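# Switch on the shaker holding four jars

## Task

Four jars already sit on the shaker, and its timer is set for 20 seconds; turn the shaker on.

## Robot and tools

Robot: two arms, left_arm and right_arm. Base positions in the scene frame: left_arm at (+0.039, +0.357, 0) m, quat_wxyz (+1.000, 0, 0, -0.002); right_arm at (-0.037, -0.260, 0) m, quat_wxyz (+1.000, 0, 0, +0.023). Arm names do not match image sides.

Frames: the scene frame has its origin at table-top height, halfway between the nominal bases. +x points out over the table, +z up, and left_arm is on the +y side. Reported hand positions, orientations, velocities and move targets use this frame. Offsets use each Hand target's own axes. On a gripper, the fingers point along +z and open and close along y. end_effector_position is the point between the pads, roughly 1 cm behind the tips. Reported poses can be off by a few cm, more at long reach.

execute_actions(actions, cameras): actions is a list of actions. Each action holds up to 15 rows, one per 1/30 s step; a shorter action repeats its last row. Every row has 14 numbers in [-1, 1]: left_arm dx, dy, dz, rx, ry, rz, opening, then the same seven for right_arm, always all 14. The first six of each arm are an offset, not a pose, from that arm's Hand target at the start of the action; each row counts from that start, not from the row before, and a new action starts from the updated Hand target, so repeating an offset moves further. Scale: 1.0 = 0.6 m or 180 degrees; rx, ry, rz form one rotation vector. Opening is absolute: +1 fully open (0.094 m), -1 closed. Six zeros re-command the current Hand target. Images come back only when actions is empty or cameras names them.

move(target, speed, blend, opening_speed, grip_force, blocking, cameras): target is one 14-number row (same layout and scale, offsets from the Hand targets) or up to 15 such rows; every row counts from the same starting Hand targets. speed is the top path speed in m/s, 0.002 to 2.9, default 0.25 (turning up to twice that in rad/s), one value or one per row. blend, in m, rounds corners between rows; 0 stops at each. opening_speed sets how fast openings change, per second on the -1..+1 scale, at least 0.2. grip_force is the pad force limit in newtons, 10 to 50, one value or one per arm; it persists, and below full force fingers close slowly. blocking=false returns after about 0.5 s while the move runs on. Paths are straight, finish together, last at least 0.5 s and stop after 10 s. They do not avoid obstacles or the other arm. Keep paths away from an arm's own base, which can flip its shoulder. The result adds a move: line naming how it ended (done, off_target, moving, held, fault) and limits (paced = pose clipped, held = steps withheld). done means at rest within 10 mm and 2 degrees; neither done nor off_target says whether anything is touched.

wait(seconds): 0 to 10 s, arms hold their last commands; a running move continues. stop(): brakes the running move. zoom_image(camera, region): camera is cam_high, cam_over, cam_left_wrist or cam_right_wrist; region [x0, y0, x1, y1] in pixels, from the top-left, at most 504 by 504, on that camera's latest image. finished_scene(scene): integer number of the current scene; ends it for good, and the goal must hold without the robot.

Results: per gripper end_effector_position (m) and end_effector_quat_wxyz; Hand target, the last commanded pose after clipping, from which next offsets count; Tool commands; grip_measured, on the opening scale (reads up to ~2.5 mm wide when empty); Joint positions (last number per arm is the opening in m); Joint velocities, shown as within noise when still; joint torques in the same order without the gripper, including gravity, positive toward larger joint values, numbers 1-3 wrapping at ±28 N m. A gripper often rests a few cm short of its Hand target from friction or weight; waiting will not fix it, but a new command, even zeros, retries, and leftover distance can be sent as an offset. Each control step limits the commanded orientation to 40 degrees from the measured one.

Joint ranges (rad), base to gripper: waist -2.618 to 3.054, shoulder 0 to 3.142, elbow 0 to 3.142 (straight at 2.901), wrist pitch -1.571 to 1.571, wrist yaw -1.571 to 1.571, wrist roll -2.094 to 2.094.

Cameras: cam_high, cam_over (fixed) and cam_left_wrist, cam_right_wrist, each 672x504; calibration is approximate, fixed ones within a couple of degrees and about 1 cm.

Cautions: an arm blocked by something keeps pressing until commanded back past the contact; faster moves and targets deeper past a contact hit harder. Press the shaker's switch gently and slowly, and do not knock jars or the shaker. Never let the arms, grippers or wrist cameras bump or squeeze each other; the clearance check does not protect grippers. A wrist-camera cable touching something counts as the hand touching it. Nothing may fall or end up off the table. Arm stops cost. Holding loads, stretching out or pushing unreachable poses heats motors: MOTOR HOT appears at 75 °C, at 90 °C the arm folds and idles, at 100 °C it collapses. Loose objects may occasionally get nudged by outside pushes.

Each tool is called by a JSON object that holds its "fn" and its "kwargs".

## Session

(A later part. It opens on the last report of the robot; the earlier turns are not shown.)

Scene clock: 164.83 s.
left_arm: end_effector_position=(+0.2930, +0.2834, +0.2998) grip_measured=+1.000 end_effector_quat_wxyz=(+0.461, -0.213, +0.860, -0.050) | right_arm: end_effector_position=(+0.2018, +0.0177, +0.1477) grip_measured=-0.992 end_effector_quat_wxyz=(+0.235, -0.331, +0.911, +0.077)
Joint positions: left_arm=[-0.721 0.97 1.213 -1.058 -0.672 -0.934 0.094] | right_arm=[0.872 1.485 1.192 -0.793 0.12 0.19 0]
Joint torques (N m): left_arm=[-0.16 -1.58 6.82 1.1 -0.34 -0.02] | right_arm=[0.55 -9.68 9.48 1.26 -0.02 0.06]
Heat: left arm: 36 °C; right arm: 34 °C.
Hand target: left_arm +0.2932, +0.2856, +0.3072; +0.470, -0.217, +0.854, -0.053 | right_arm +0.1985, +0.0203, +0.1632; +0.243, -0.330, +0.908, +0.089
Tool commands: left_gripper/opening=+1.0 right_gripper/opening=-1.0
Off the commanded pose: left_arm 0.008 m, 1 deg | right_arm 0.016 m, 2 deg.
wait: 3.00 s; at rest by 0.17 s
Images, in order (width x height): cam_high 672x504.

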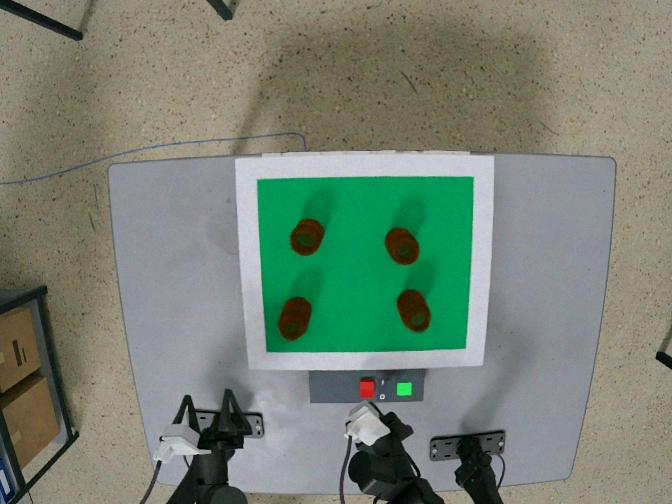

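Jars hold steady.

{"fn": "wait", "kwargs": {"seconds": 4, "cameras": ["cam_high"]}}

{"fn": "wait", "kwargs": {"seconds": 3, "cameras": ["cam_high"]}}

Scene clock: 170.43 s.
left_arm: end_effector_position=(+0.2930, +0.2834, +0.2998) grip_measured=+1.000 end_effector_quat_wxyz=(+0.461, -0.213, +0.860, -0.050) | right_arm: end_effector_position=(+0.2018, +0.0177, +0.1477) grip_measured=-0.992 end_effector_quat_wxyz=(+0.235, -0.331, +0.911, +0.077)
Joint positions: left_arm=[-0.721 0.97 1.213 -1.058 -0.672 -0.934 0.094] | right_arm=[0.872 1.485 1.192 -0.793 0.12 0.19 0]
Joint torques (N m): left_arm=[-0.01 -1.36 6.89 1.11 -0.37 -0.03] | right_arm=[0.55 -9.68 9.48 1.26 -0.02 0.05]
Heat: left arm: 36 °C; right arm: 34 °C.
Hand target: left_arm +0.2932, +0.2856, +0.3072; +0.470, -0.217, +0.854, -0.053 | right_arm +0.1985, +0.0203, +0.1632; +0.243, -0.330, +0.908, +0.089
Tool commands: left_gripper/opening=+1.0 right_gripper/opening=-1.0
Off the commanded pose: left_arm 0.008 m, 1 deg | right_arm 0.016 m, 2 deg.
wait: 4.00 s; at rest from the start
Images, in order (width x height): cam_high 672x504.

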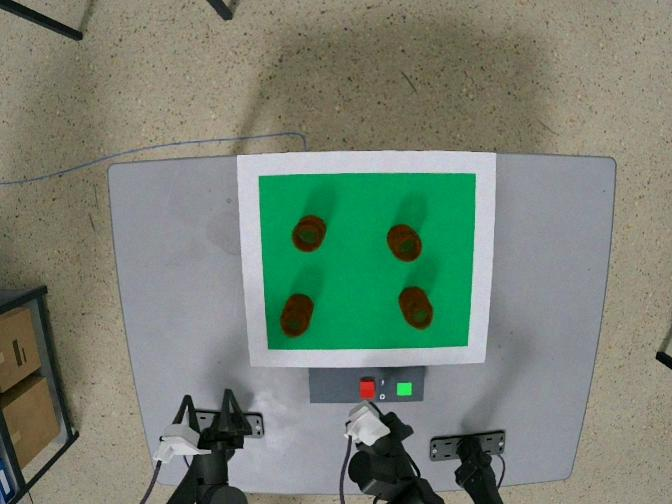

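Scene clock: 173.43 s.
left_arm: end_effector_position=(+0.2930, +0.2834, +0.2998) grip_measured=+1.000 end_effector_quat_wxyz=(+0.461, -0.213, +0.860, -0.050) | right_arm: end_effector_position=(+0.2018, +0.0177, +0.1477) grip_measured=-0.992 end_effector_quat_wxyz=(+0.235, -0.331, +0.911, +0.077)
Joint positions: left_arm=[-0.721 0.97 1.213 -1.058 -0.672 -0.934 0.094] | right_arm=[0.872 1.485 1.192 -0.793 0.12 0.19 0]
Joint torques (N m): left_arm=[-0.03 -1.51 6.84 1.15 -0.34 -0.03] | right_arm=[0.53 -9.68 9.5 1.27 -0.02 0.05]
Heat: left arm: 36 °C; right arm: 34 °C.
Hand target: left_arm +0.2932, +0.2856, +0.3072; +0.470, -0.217, +0.854, -0.053 | right_arm +0.1985, +0.0203, +0.1632; +0.243, -0.330, +0.908, +0.089
Tool commands: left_gripper/opening=+1.0 right_gripper/opening=-1.0
Off the commanded pose: left_arm 0.008 m, 1 deg | right_arm 0.016 m, 2 deg.
wait: 3.00 s; at rest by 0.17 s
Images, in order (width x height): cam_high 672x504.

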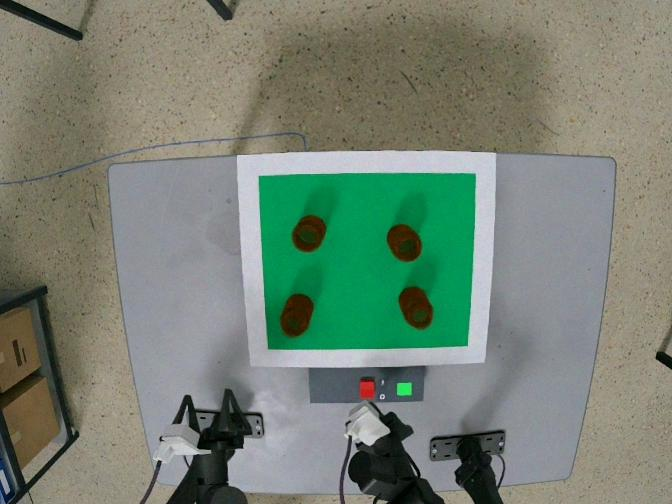

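{"fn": "finished_scene", "kwargs": {"scene": 1}}

The scene is finished: the task was done.


## Next scene

The same job, from a new start.

{"fn": "execute_actions", "kwargs": {"actions": []}}

Scene clock: 0.00 s.
left_arm: end_effector_position=(+0.4514, +0.3710, +0.1049) grip_measured=+1.000 end_effector_quat_wxyz=(+0.581, -0.041, +0.809, +0.079) | right_arm: end_effector_position=(+0.3369, -0.3422, +0.0862) grip_measured=+1.000 end_effector_quat_wxyz=(+0.575, +0.171, +0.795, -0.093)
Joint positions: left_arm=[-0.073 1.58 0.434 0.817 -0.248 0 0.094] | right_arm=[-0.144 1.56 0.3 0.921 0.261 0.142 0.094]
Joint velocities: within noise
Joint torques (N m): no reading
Heat: left arm: 32 °C; right arm: 31 °C.
Hand target: left_arm +0.4544, +0.3711, +0.1138; +0.591, -0.044, +0.802, +0.078 | right_arm +0.3397, -0.3432, +0.0936; +0.583, +0.173, +0.788, -0.094
Tool commands: left_gripper/opening=+1.0 right_gripper/opening=+1.0
camera_calibration:
cam_left_wrist: T_world_to_cam=[[0.166812, -0.980412, -0.104722, 0.302524], [-0.694671, -0.041488, -0.71813, 0.441975], [0.699718, 0.19254, -0.687985, -0.227309], [0, 0, 0, 1]] pos_world=[0.415615, 0.3587, 0.192691]
cam_right_wrist: T_world_to_cam=[[-0.361144, -0.930848, -0.0556486, -0.192199], [-0.632282, 0.288298, -0.7191, 0.411703], [0.685416, -0.224513, -0.692675, -0.161177], [0, 0, 0, 1]] pos_world=[0.301374, -0.333788, 0.173716]

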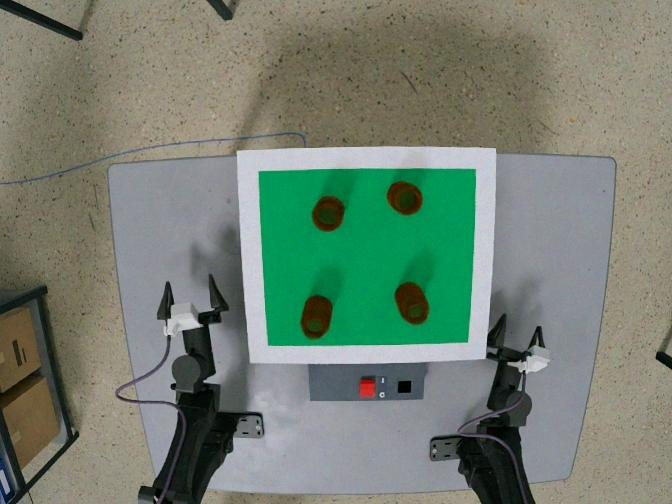

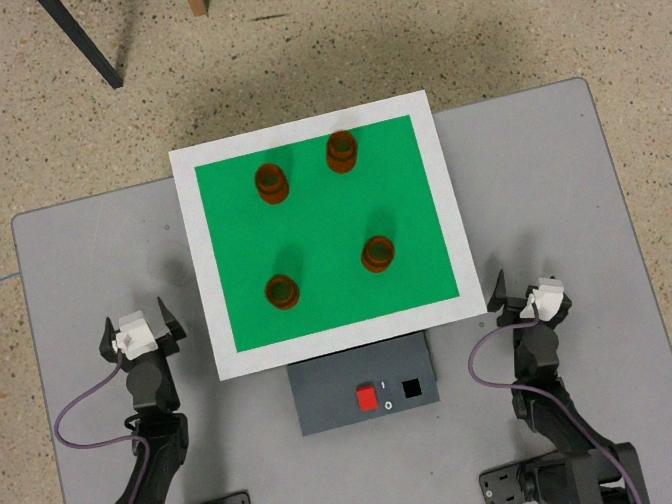

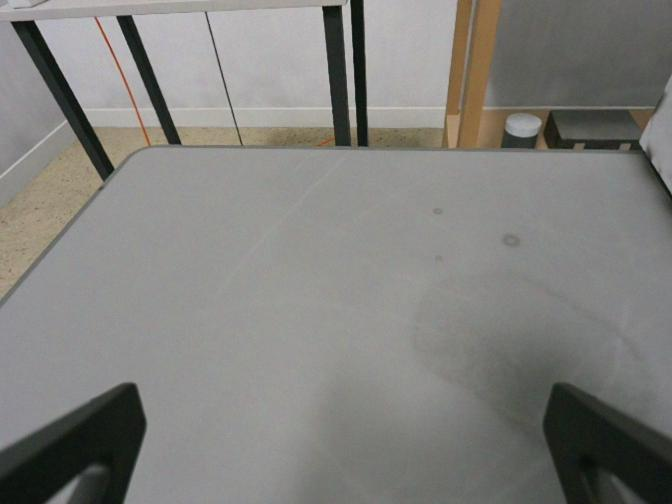

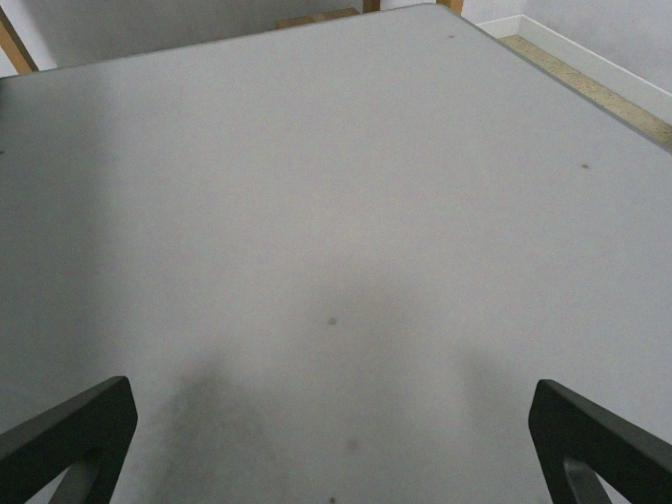

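{"fn": "move", "kwargs": {"target": [[0,0,0,0,0,0,1, -0.1483,-0.001,-0.2302,-0.133,0.11,-0.117,-1],[0,0,0,0,0,0,1, 0.0677,0.4852,-0.4385,-0.267,0.2207,-0.2345,-1]], "cameras": ["cam_right_wrist"], "speed": 0.3, "blend": 0.04}}

{"fn": "zoom_image", "kwargs": {"camera": "cam_right_wrist", "region": [220, 250, 480, 450]}}

Scene clock: 21.33 s.
left_arm: end_effector_position=(+0.4514, +0.3710, +0.1049) grip_measured=+1.000 end_effector_quat_wxyz=(+0.581, -0.041, +0.809, +0.079) | right_arm: end_effector_position=(+0.2044, +0.0219, +0.1425) grip_measured=-0.992 end_effector_quat_wxyz=(+0.240, -0.334, +0.907, +0.089)
Joint positions: left_arm=[-0.073 1.58 0.434 0.817 -0.248 0 0.094] | right_arm=[0.862 1.487 1.163 -0.74 0.099 0.176 0]
Joint torques (N m): left_arm=[0.02 -5.93 5.71 1.65 -0.07 -0.06] | right_arm=[-0.01 -6.72 10.1 1.31 0.11 0.05]
Heat: left arm: 34 °C; right arm: 35 °C.
Hand target: left_arm +0.4544, +0.3711, +0.1138; +0.591, -0.044, +0.802, +0.078 | right_arm +0.2068, +0.0241, +0.1497; +0.243, -0.330, +0.908, +0.089
Off the commanded pose: left_arm 0.009 m, 1 deg | right_arm 0.008 m, 1 deg.
move: done
camera_calibration:
cam_right_wrist: T_world_to_cam=[[0.65673, -0.753895, -0.0186659, -0.115153], [-0.752749, -0.653835, -0.0766081, 0.217068], [0.0455501, 0.0643615, -0.996887, 0.218104], [0, 0, 0, 1]] pos_world=[0.229088, 0.0410759, 0.231904]
Images, in order (width x height): cam_right_wrist 672x504.

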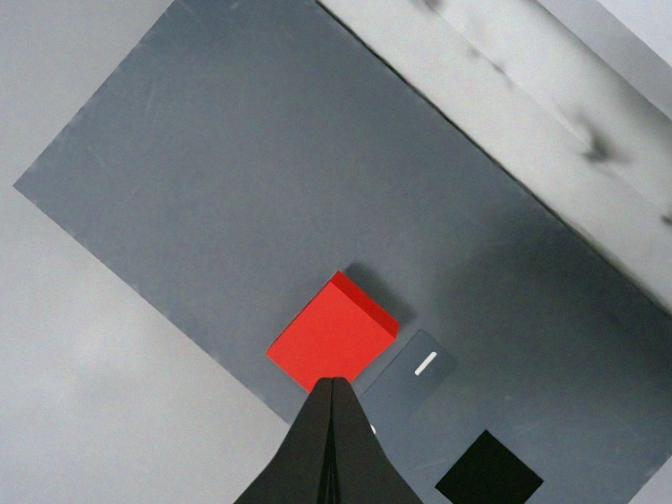

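Scaled by 1.938 from the camera's 672x504 image, which has a finer 960x720 frame.

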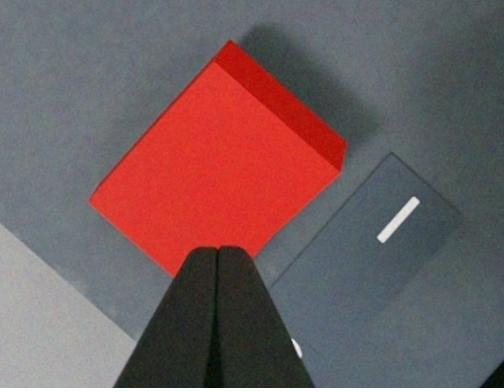

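{"fn": "move", "kwargs": {"target": [0,0,0,0,0,0,1, 0.0287,-0.0032,0.0604,0,0,0,-1], "cameras": ["cam_right_wrist"], "speed": 0.08}}

{"fn": "zoom_image", "kwargs": {"camera": "cam_right_wrist", "region": [220, 300, 480, 500]}}

Scene clock: 28.90 s.
left_arm: end_effector_position=(+0.4514, +0.3710, +0.1049) grip_measured=+1.000 end_effector_quat_wxyz=(+0.581, -0.041, +0.809, +0.079) | right_arm: end_effector_position=(+0.2077, +0.0261, +0.1131) grip_measured=-0.992 end_effector_quat_wxyz=(+0.244, -0.333, +0.906, +0.091)
Joint positions: left_arm=[-0.073 1.58 0.434 0.817 -0.248 0 0.094] | right_arm=[0.862 1.515 1.067 -0.603 0.099 0.177 0]
Joint torques (N m): left_arm=[0.13 -5.96 5.71 1.62 -0.04 -0.08] | right_arm=[-0.77 -6.61 6.89 1.62 0.06 -0.03]
Heat: left arm: 34 °C; right arm: 34 °C.
Hand target: left_arm +0.4544, +0.3711, +0.1138; +0.591, -0.044, +0.802, +0.078 | right_arm +0.2105, +0.0246, +0.1096; +0.243, -0.330, +0.908, +0.089
Off the commanded pose: left_arm 0.009 m, 1 deg | right_arm 0.005 m, 1 deg.
move: done
camera_calibration:
cam_right_wrist: T_world_to_cam=[[0.656328, -0.75418, -0.0211136, -0.114299], [-0.752671, -0.652567, -0.0874228, 0.221237], [0.0521545, 0.0732696, -0.995948, 0.186639], [0, 0, 0, 1]] pos_world=[0.231802, 0.0444949, 0.202811]
Images, in order (width x height): cam_right_wrist 672x504.

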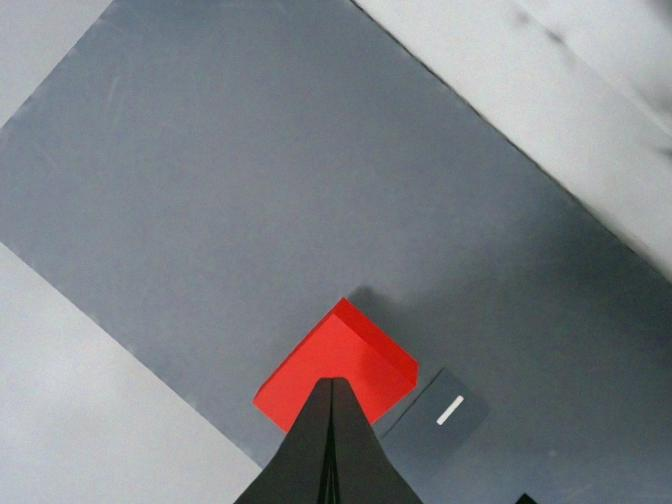

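Scaled by 1.938 from the camera's 672x504 image, which has a finer 960x720 frame.

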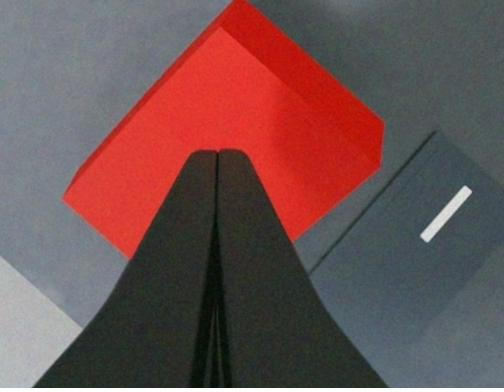

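{"fn": "move", "kwargs": {"target": [[0,0,0,0,0,0,1, 0.0065,-0.0057,0.0193,0,0,0,-1],[0,0,0,0,0,0,1, 0.0232,-0.0057,0.0482,0,0,0,-1]], "cameras": ["cam_right_wrist"], "speed": [0.06,0.03], "blend": 0.003}}

{"fn": "zoom_image", "kwargs": {"camera": "cam_right_wrist", "region": [220, 300, 480, 500]}}

Scene clock: 36.83 s.
left_arm: end_effector_position=(+0.4514, +0.3710, +0.1049) grip_measured=+1.000 end_effector_quat_wxyz=(+0.581, -0.041, +0.809, +0.079) | right_arm: end_effector_position=(+0.2175, +0.0244, +0.0933) grip_measured=-0.992 end_effector_quat_wxyz=(+0.259, -0.325, +0.905, +0.092)
Joint positions: left_arm=[-0.073 1.58 0.434 0.817 -0.248 0 0.094] | right_arm=[0.843 1.536 0.99 -0.478 0.107 0.169 0]
Joint torques (N m): left_arm=[0.06 -5.82 5.72 1.65 -0.05 -0.05] | right_arm=[-0.24 -5.07 5.38 1.79 -0.09 -0.06]
Heat: left arm: 34 °C; right arm: 34 °C.
Hand target: left_arm +0.4544, +0.3711, +0.1138; +0.591, -0.044, +0.802, +0.078 | right_arm +0.2145, +0.0235, +0.0776; +0.243, -0.330, +0.908, +0.089
Off the commanded pose: left_arm 0.009 m, 1 deg | right_arm 0.016 m, 2 deg.
move: off_target (right_arm)
camera_calibration:
cam_right_wrist: T_world_to_cam=[[0.644325, -0.764601, -0.015174, -0.120118], [-0.760659, -0.638702, -0.116005, 0.229958], [0.0790061, 0.0862874, -0.993133, 0.160183], [0, 0, 0, 1]] pos_world=[0.23966, 0.0412105, 0.183936]
Images, in order (width x height): cam_right_wrist 672x504.

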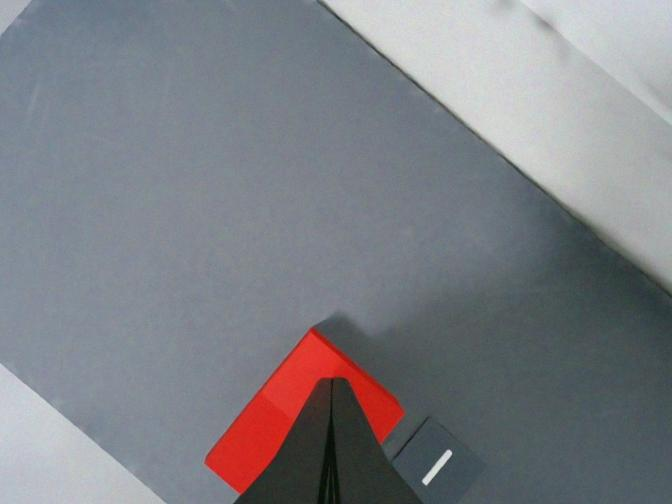

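Scaled by 1.938 from the camera's 672x504 image, which has a finer 960x720 frame.

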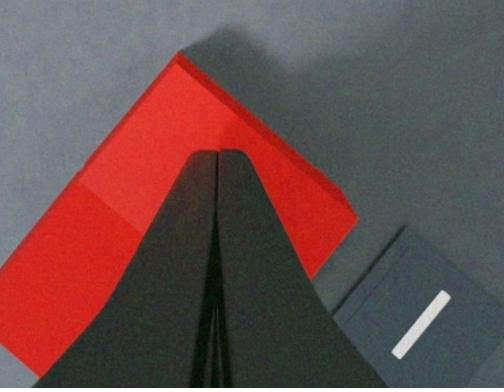

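Toggled. Retreat.

{"fn": "move", "kwargs": {"target": [0,0,0,0,0,0,1, -0.06,0,-0.13,0,0,0,-1], "cameras": ["cam_high"], "speed": 0.12}}

{"fn": "wait", "kwargs": {"seconds": 5, "cameras": ["cam_high"]}}

{"fn": "wait", "kwargs": {"seconds": 5, "cameras": ["cam_high"]}}

Scene clock: 40.33 s.
left_arm: end_effector_position=(+0.4514, +0.3710, +0.1049) grip_measured=+1.000 end_effector_quat_wxyz=(+0.581, -0.041, +0.809, +0.079) | right_arm: end_effector_position=(+0.2105, +0.0163, +0.1469) grip_measured=-0.992 end_effector_quat_wxyz=(+0.232, -0.330, +0.912, +0.077)
Joint positions: left_arm=[-0.073 1.58 0.434 0.817 -0.248 0 0.094] | right_arm=[0.843 1.504 1.208 -0.791 0.105 0.169 0]
Joint torques (N m): left_arm=[0.03 -5.85 5.7 1.64 -0.05 -0.03] | right_arm=[0.16 -9.81 9.58 1.25 -0.04 -0.02]
Heat: left arm: 34 °C; right arm: 34 °C.
Hand target: left_arm +0.4544, +0.3711, +0.1138; +0.591, -0.044, +0.802, +0.078 | right_arm +0.2087, +0.0185, +0.1633; +0.243, -0.330, +0.908, +0.089
Off the commanded pose: left_arm 0.009 m, 1 deg | right_arm 0.017 m, 2 deg.
move: off_target (right_arm)
Images, in order (width x height): cam_high 672x504.

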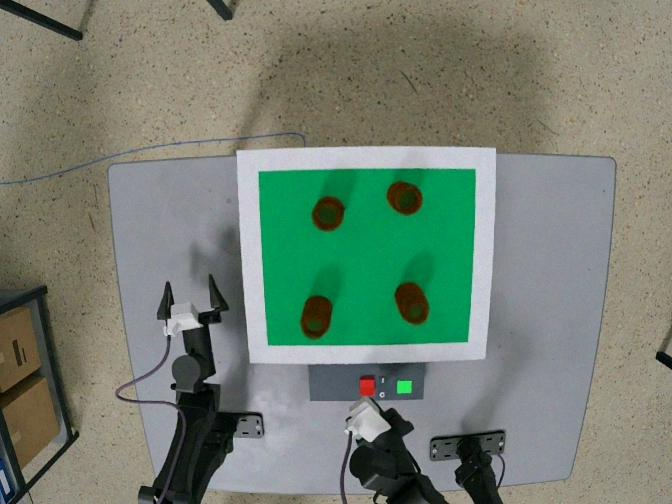

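Scene clock: 45.33 s.
left_arm: end_effector_position=(+0.4514, +0.3710, +0.1049) grip_measured=+1.000 end_effector_quat_wxyz=(+0.581, -0.041, +0.809, +0.079) | right_arm: end_effector_position=(+0.2104, +0.0162, +0.1468) grip_measured=-0.992 end_effector_quat_wxyz=(+0.232, -0.330, +0.912, +0.076)
Joint positions: left_arm=[-0.073 1.58 0.434 0.817 -0.248 0 0.094] | right_arm=[0.843 1.504 1.208 -0.791 0.105 0.169 0]
Joint torques (N m): left_arm=[0.05 -5.93 5.67 1.64 -0.03 -0.06] | right_arm=[0.17 -9.84 9.59 1.25 -0.04 -0.02]
Heat: left arm: 35 °C; right arm: 34 °C.
Hand target: left_arm +0.4544, +0.3711, +0.1138; +0.591, -0.044, +0.802, +0.078 | right_arm +0.2087, +0.0185, +0.1633; +0.243, -0.330, +0.908, +0.089
Tool commands: left_gripper/opening=+1.0 right_gripper/opening=-1.0
Off the commanded pose: left_arm 0.009 m, 1 deg | right_arm 0.017 m, 2 deg.
wait: 5.00 s; at rest by 0.17 s
Images, in order (width x height): cam_high 672x504.

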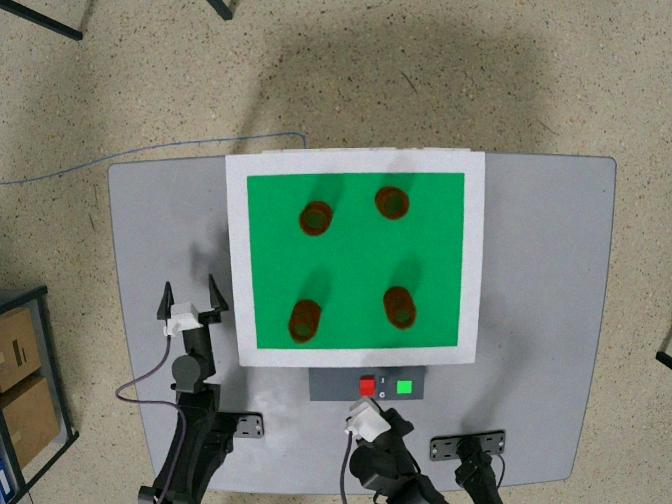

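Scene clock: 50.33 s.
left_arm: end_effector_position=(+0.4514, +0.3710, +0.1049) grip_measured=+1.000 end_effector_quat_wxyz=(+0.581, -0.041, +0.809, +0.079) | right_arm: end_effector_position=(+0.2104, +0.0162, +0.1468) grip_measured=-0.992 end_effector_quat_wxyz=(+0.232, -0.330, +0.912, +0.076)
Joint positions: left_arm=[-0.073 1.58 0.434 0.817 -0.248 0 0.094] | right_arm=[0.843 1.504 1.208 -0.791 0.105 0.169 0]
Joint torques (N m): left_arm=[0.01 -5.87 5.72 1.63 -0.03 -0.05] | right_arm=[0.2 -9.8 9.59 1.25 -0.04 -0.02]
Heat: left arm: 35 °C; right arm: 33 °C.
Hand target: left_arm +0.4544, +0.3711, +0.1138; +0.591, -0.044, +0.802, +0.078 | right_arm +0.2087, +0.0185, +0.1633; +0.243, -0.330, +0.908, +0.089
Tool commands: left_gripper/opening=+1.0 right_gripper/opening=-1.0
Off the commanded pose: left_arm 0.009 m, 1 deg | right_arm 0.017 m, 2 deg.
wait: 5.00 s; at rest by 0.17 s
Images, in order (width x height): cam_high 672x504.

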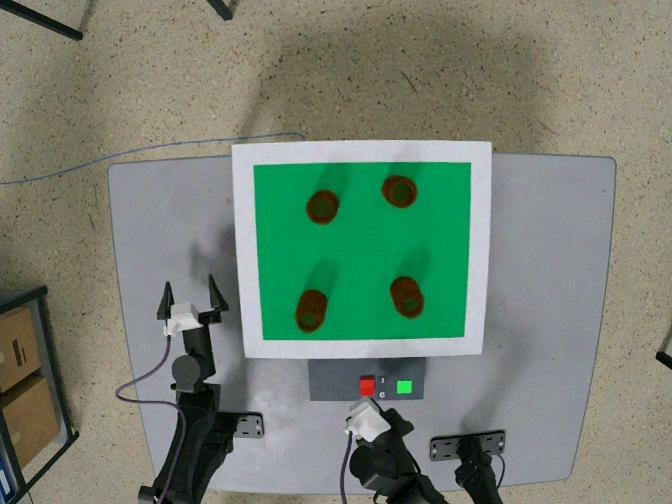

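{"fn": "wait", "kwargs": {"seconds": 7, "cameras": ["cam_high"]}}

{"fn": "wait", "kwargs": {"seconds": 1.5, "cameras": ["cam_high"]}}

Scene clock: 59.40 s.
left_arm: end_effector_position=(+0.4514, +0.3710, +0.1049) grip_measured=+1.000 end_effector_quat_wxyz=(+0.581, -0.041, +0.809, +0.079) | right_arm: end_effector_position=(+0.2104, +0.0162, +0.1468) grip_measured=-0.992 end_effector_quat_wxyz=(+0.232, -0.330, +0.912, +0.076)
Joint positions: left_arm=[-0.073 1.58 0.434 0.817 -0.248 0 0.094] | right_arm=[0.843 1.504 1.208 -0.791 0.105 0.169 0]
Joint torques (N m): left_arm=[0.08 -5.83 5.7 1.66 -0.04 -0.04] | right_arm=[0.17 -9.81 9.61 1.26 -0.04 -0.02]
Heat: left arm: 35 °C; right arm: 33 °C.
Hand target: left_arm +0.4544, +0.3711, +0.1138; +0.591, -0.044, +0.802, +0.078 | right_arm +0.2087, +0.0185, +0.1633; +0.243, -0.330, +0.908, +0.089
Tool commands: left_gripper/opening=+1.0 right_gripper/opening=-1.0
Off the commanded pose: left_arm 0.009 m, 1 deg | right_arm 0.017 m, 2 deg.
wait: 7.00 s; at rest from the start
Images, in order (width x height): cam_high 672x504.

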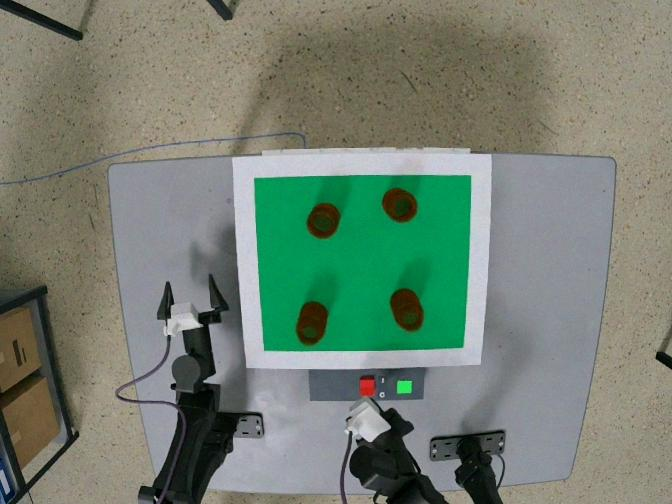

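Scene clock: 60.90 s.
left_arm: end_effector_position=(+0.4514, +0.3710, +0.1049) grip_measured=+1.000 end_effector_quat_wxyz=(+0.581, -0.041, +0.809, +0.079) | right_arm: end_effector_position=(+0.2104, +0.0162, +0.1468) grip_measured=-0.992 end_effector_quat_wxyz=(+0.232, -0.330, +0.912, +0.076)
Joint positions: left_arm=[-0.073 1.58 0.434 0.817 -0.248 0 0.094] | right_arm=[0.843 1.504 1.208 -0.791 0.105 0.169 0]
Joint torques (N m): left_arm=[0.06 -5.93 5.74 1.66 -0.05 -0.06] | right_arm=[0.18 -9.81 9.61 1.25 -0.04 -0.02]
Heat: left arm: 35 °C; right arm: 33 °C.
Hand target: left_arm +0.4544, +0.3711, +0.1138; +0.591, -0.044, +0.802, +0.078 | right_arm +0.2087, +0.0185, +0.1633; +0.243, -0.330, +0.908, +0.089
Tool commands: left_gripper/opening=+1.0 right_gripper/opening=-1.0
Off the commanded pose: left_arm 0.009 m, 1 deg | right_arm 0.017 m, 2 deg.
wait: 1.50 s; at rest by 0.17 s
Images, in order (width x height): cam_high 672x504.

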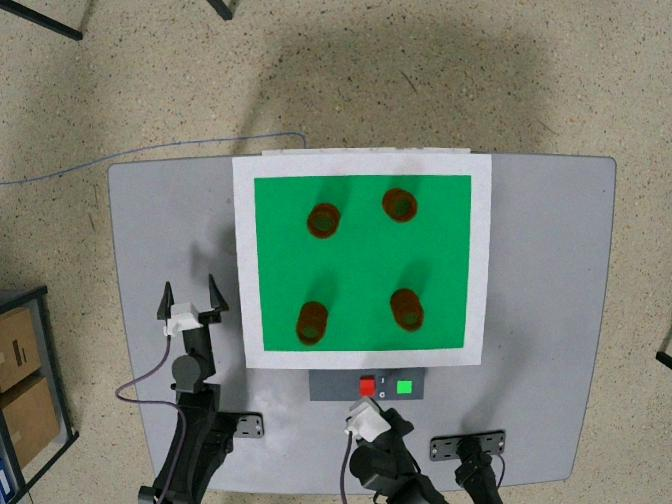

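{"fn": "finished_scene", "kwargs": {"scene": 2}}

The scene is finished: the task was done.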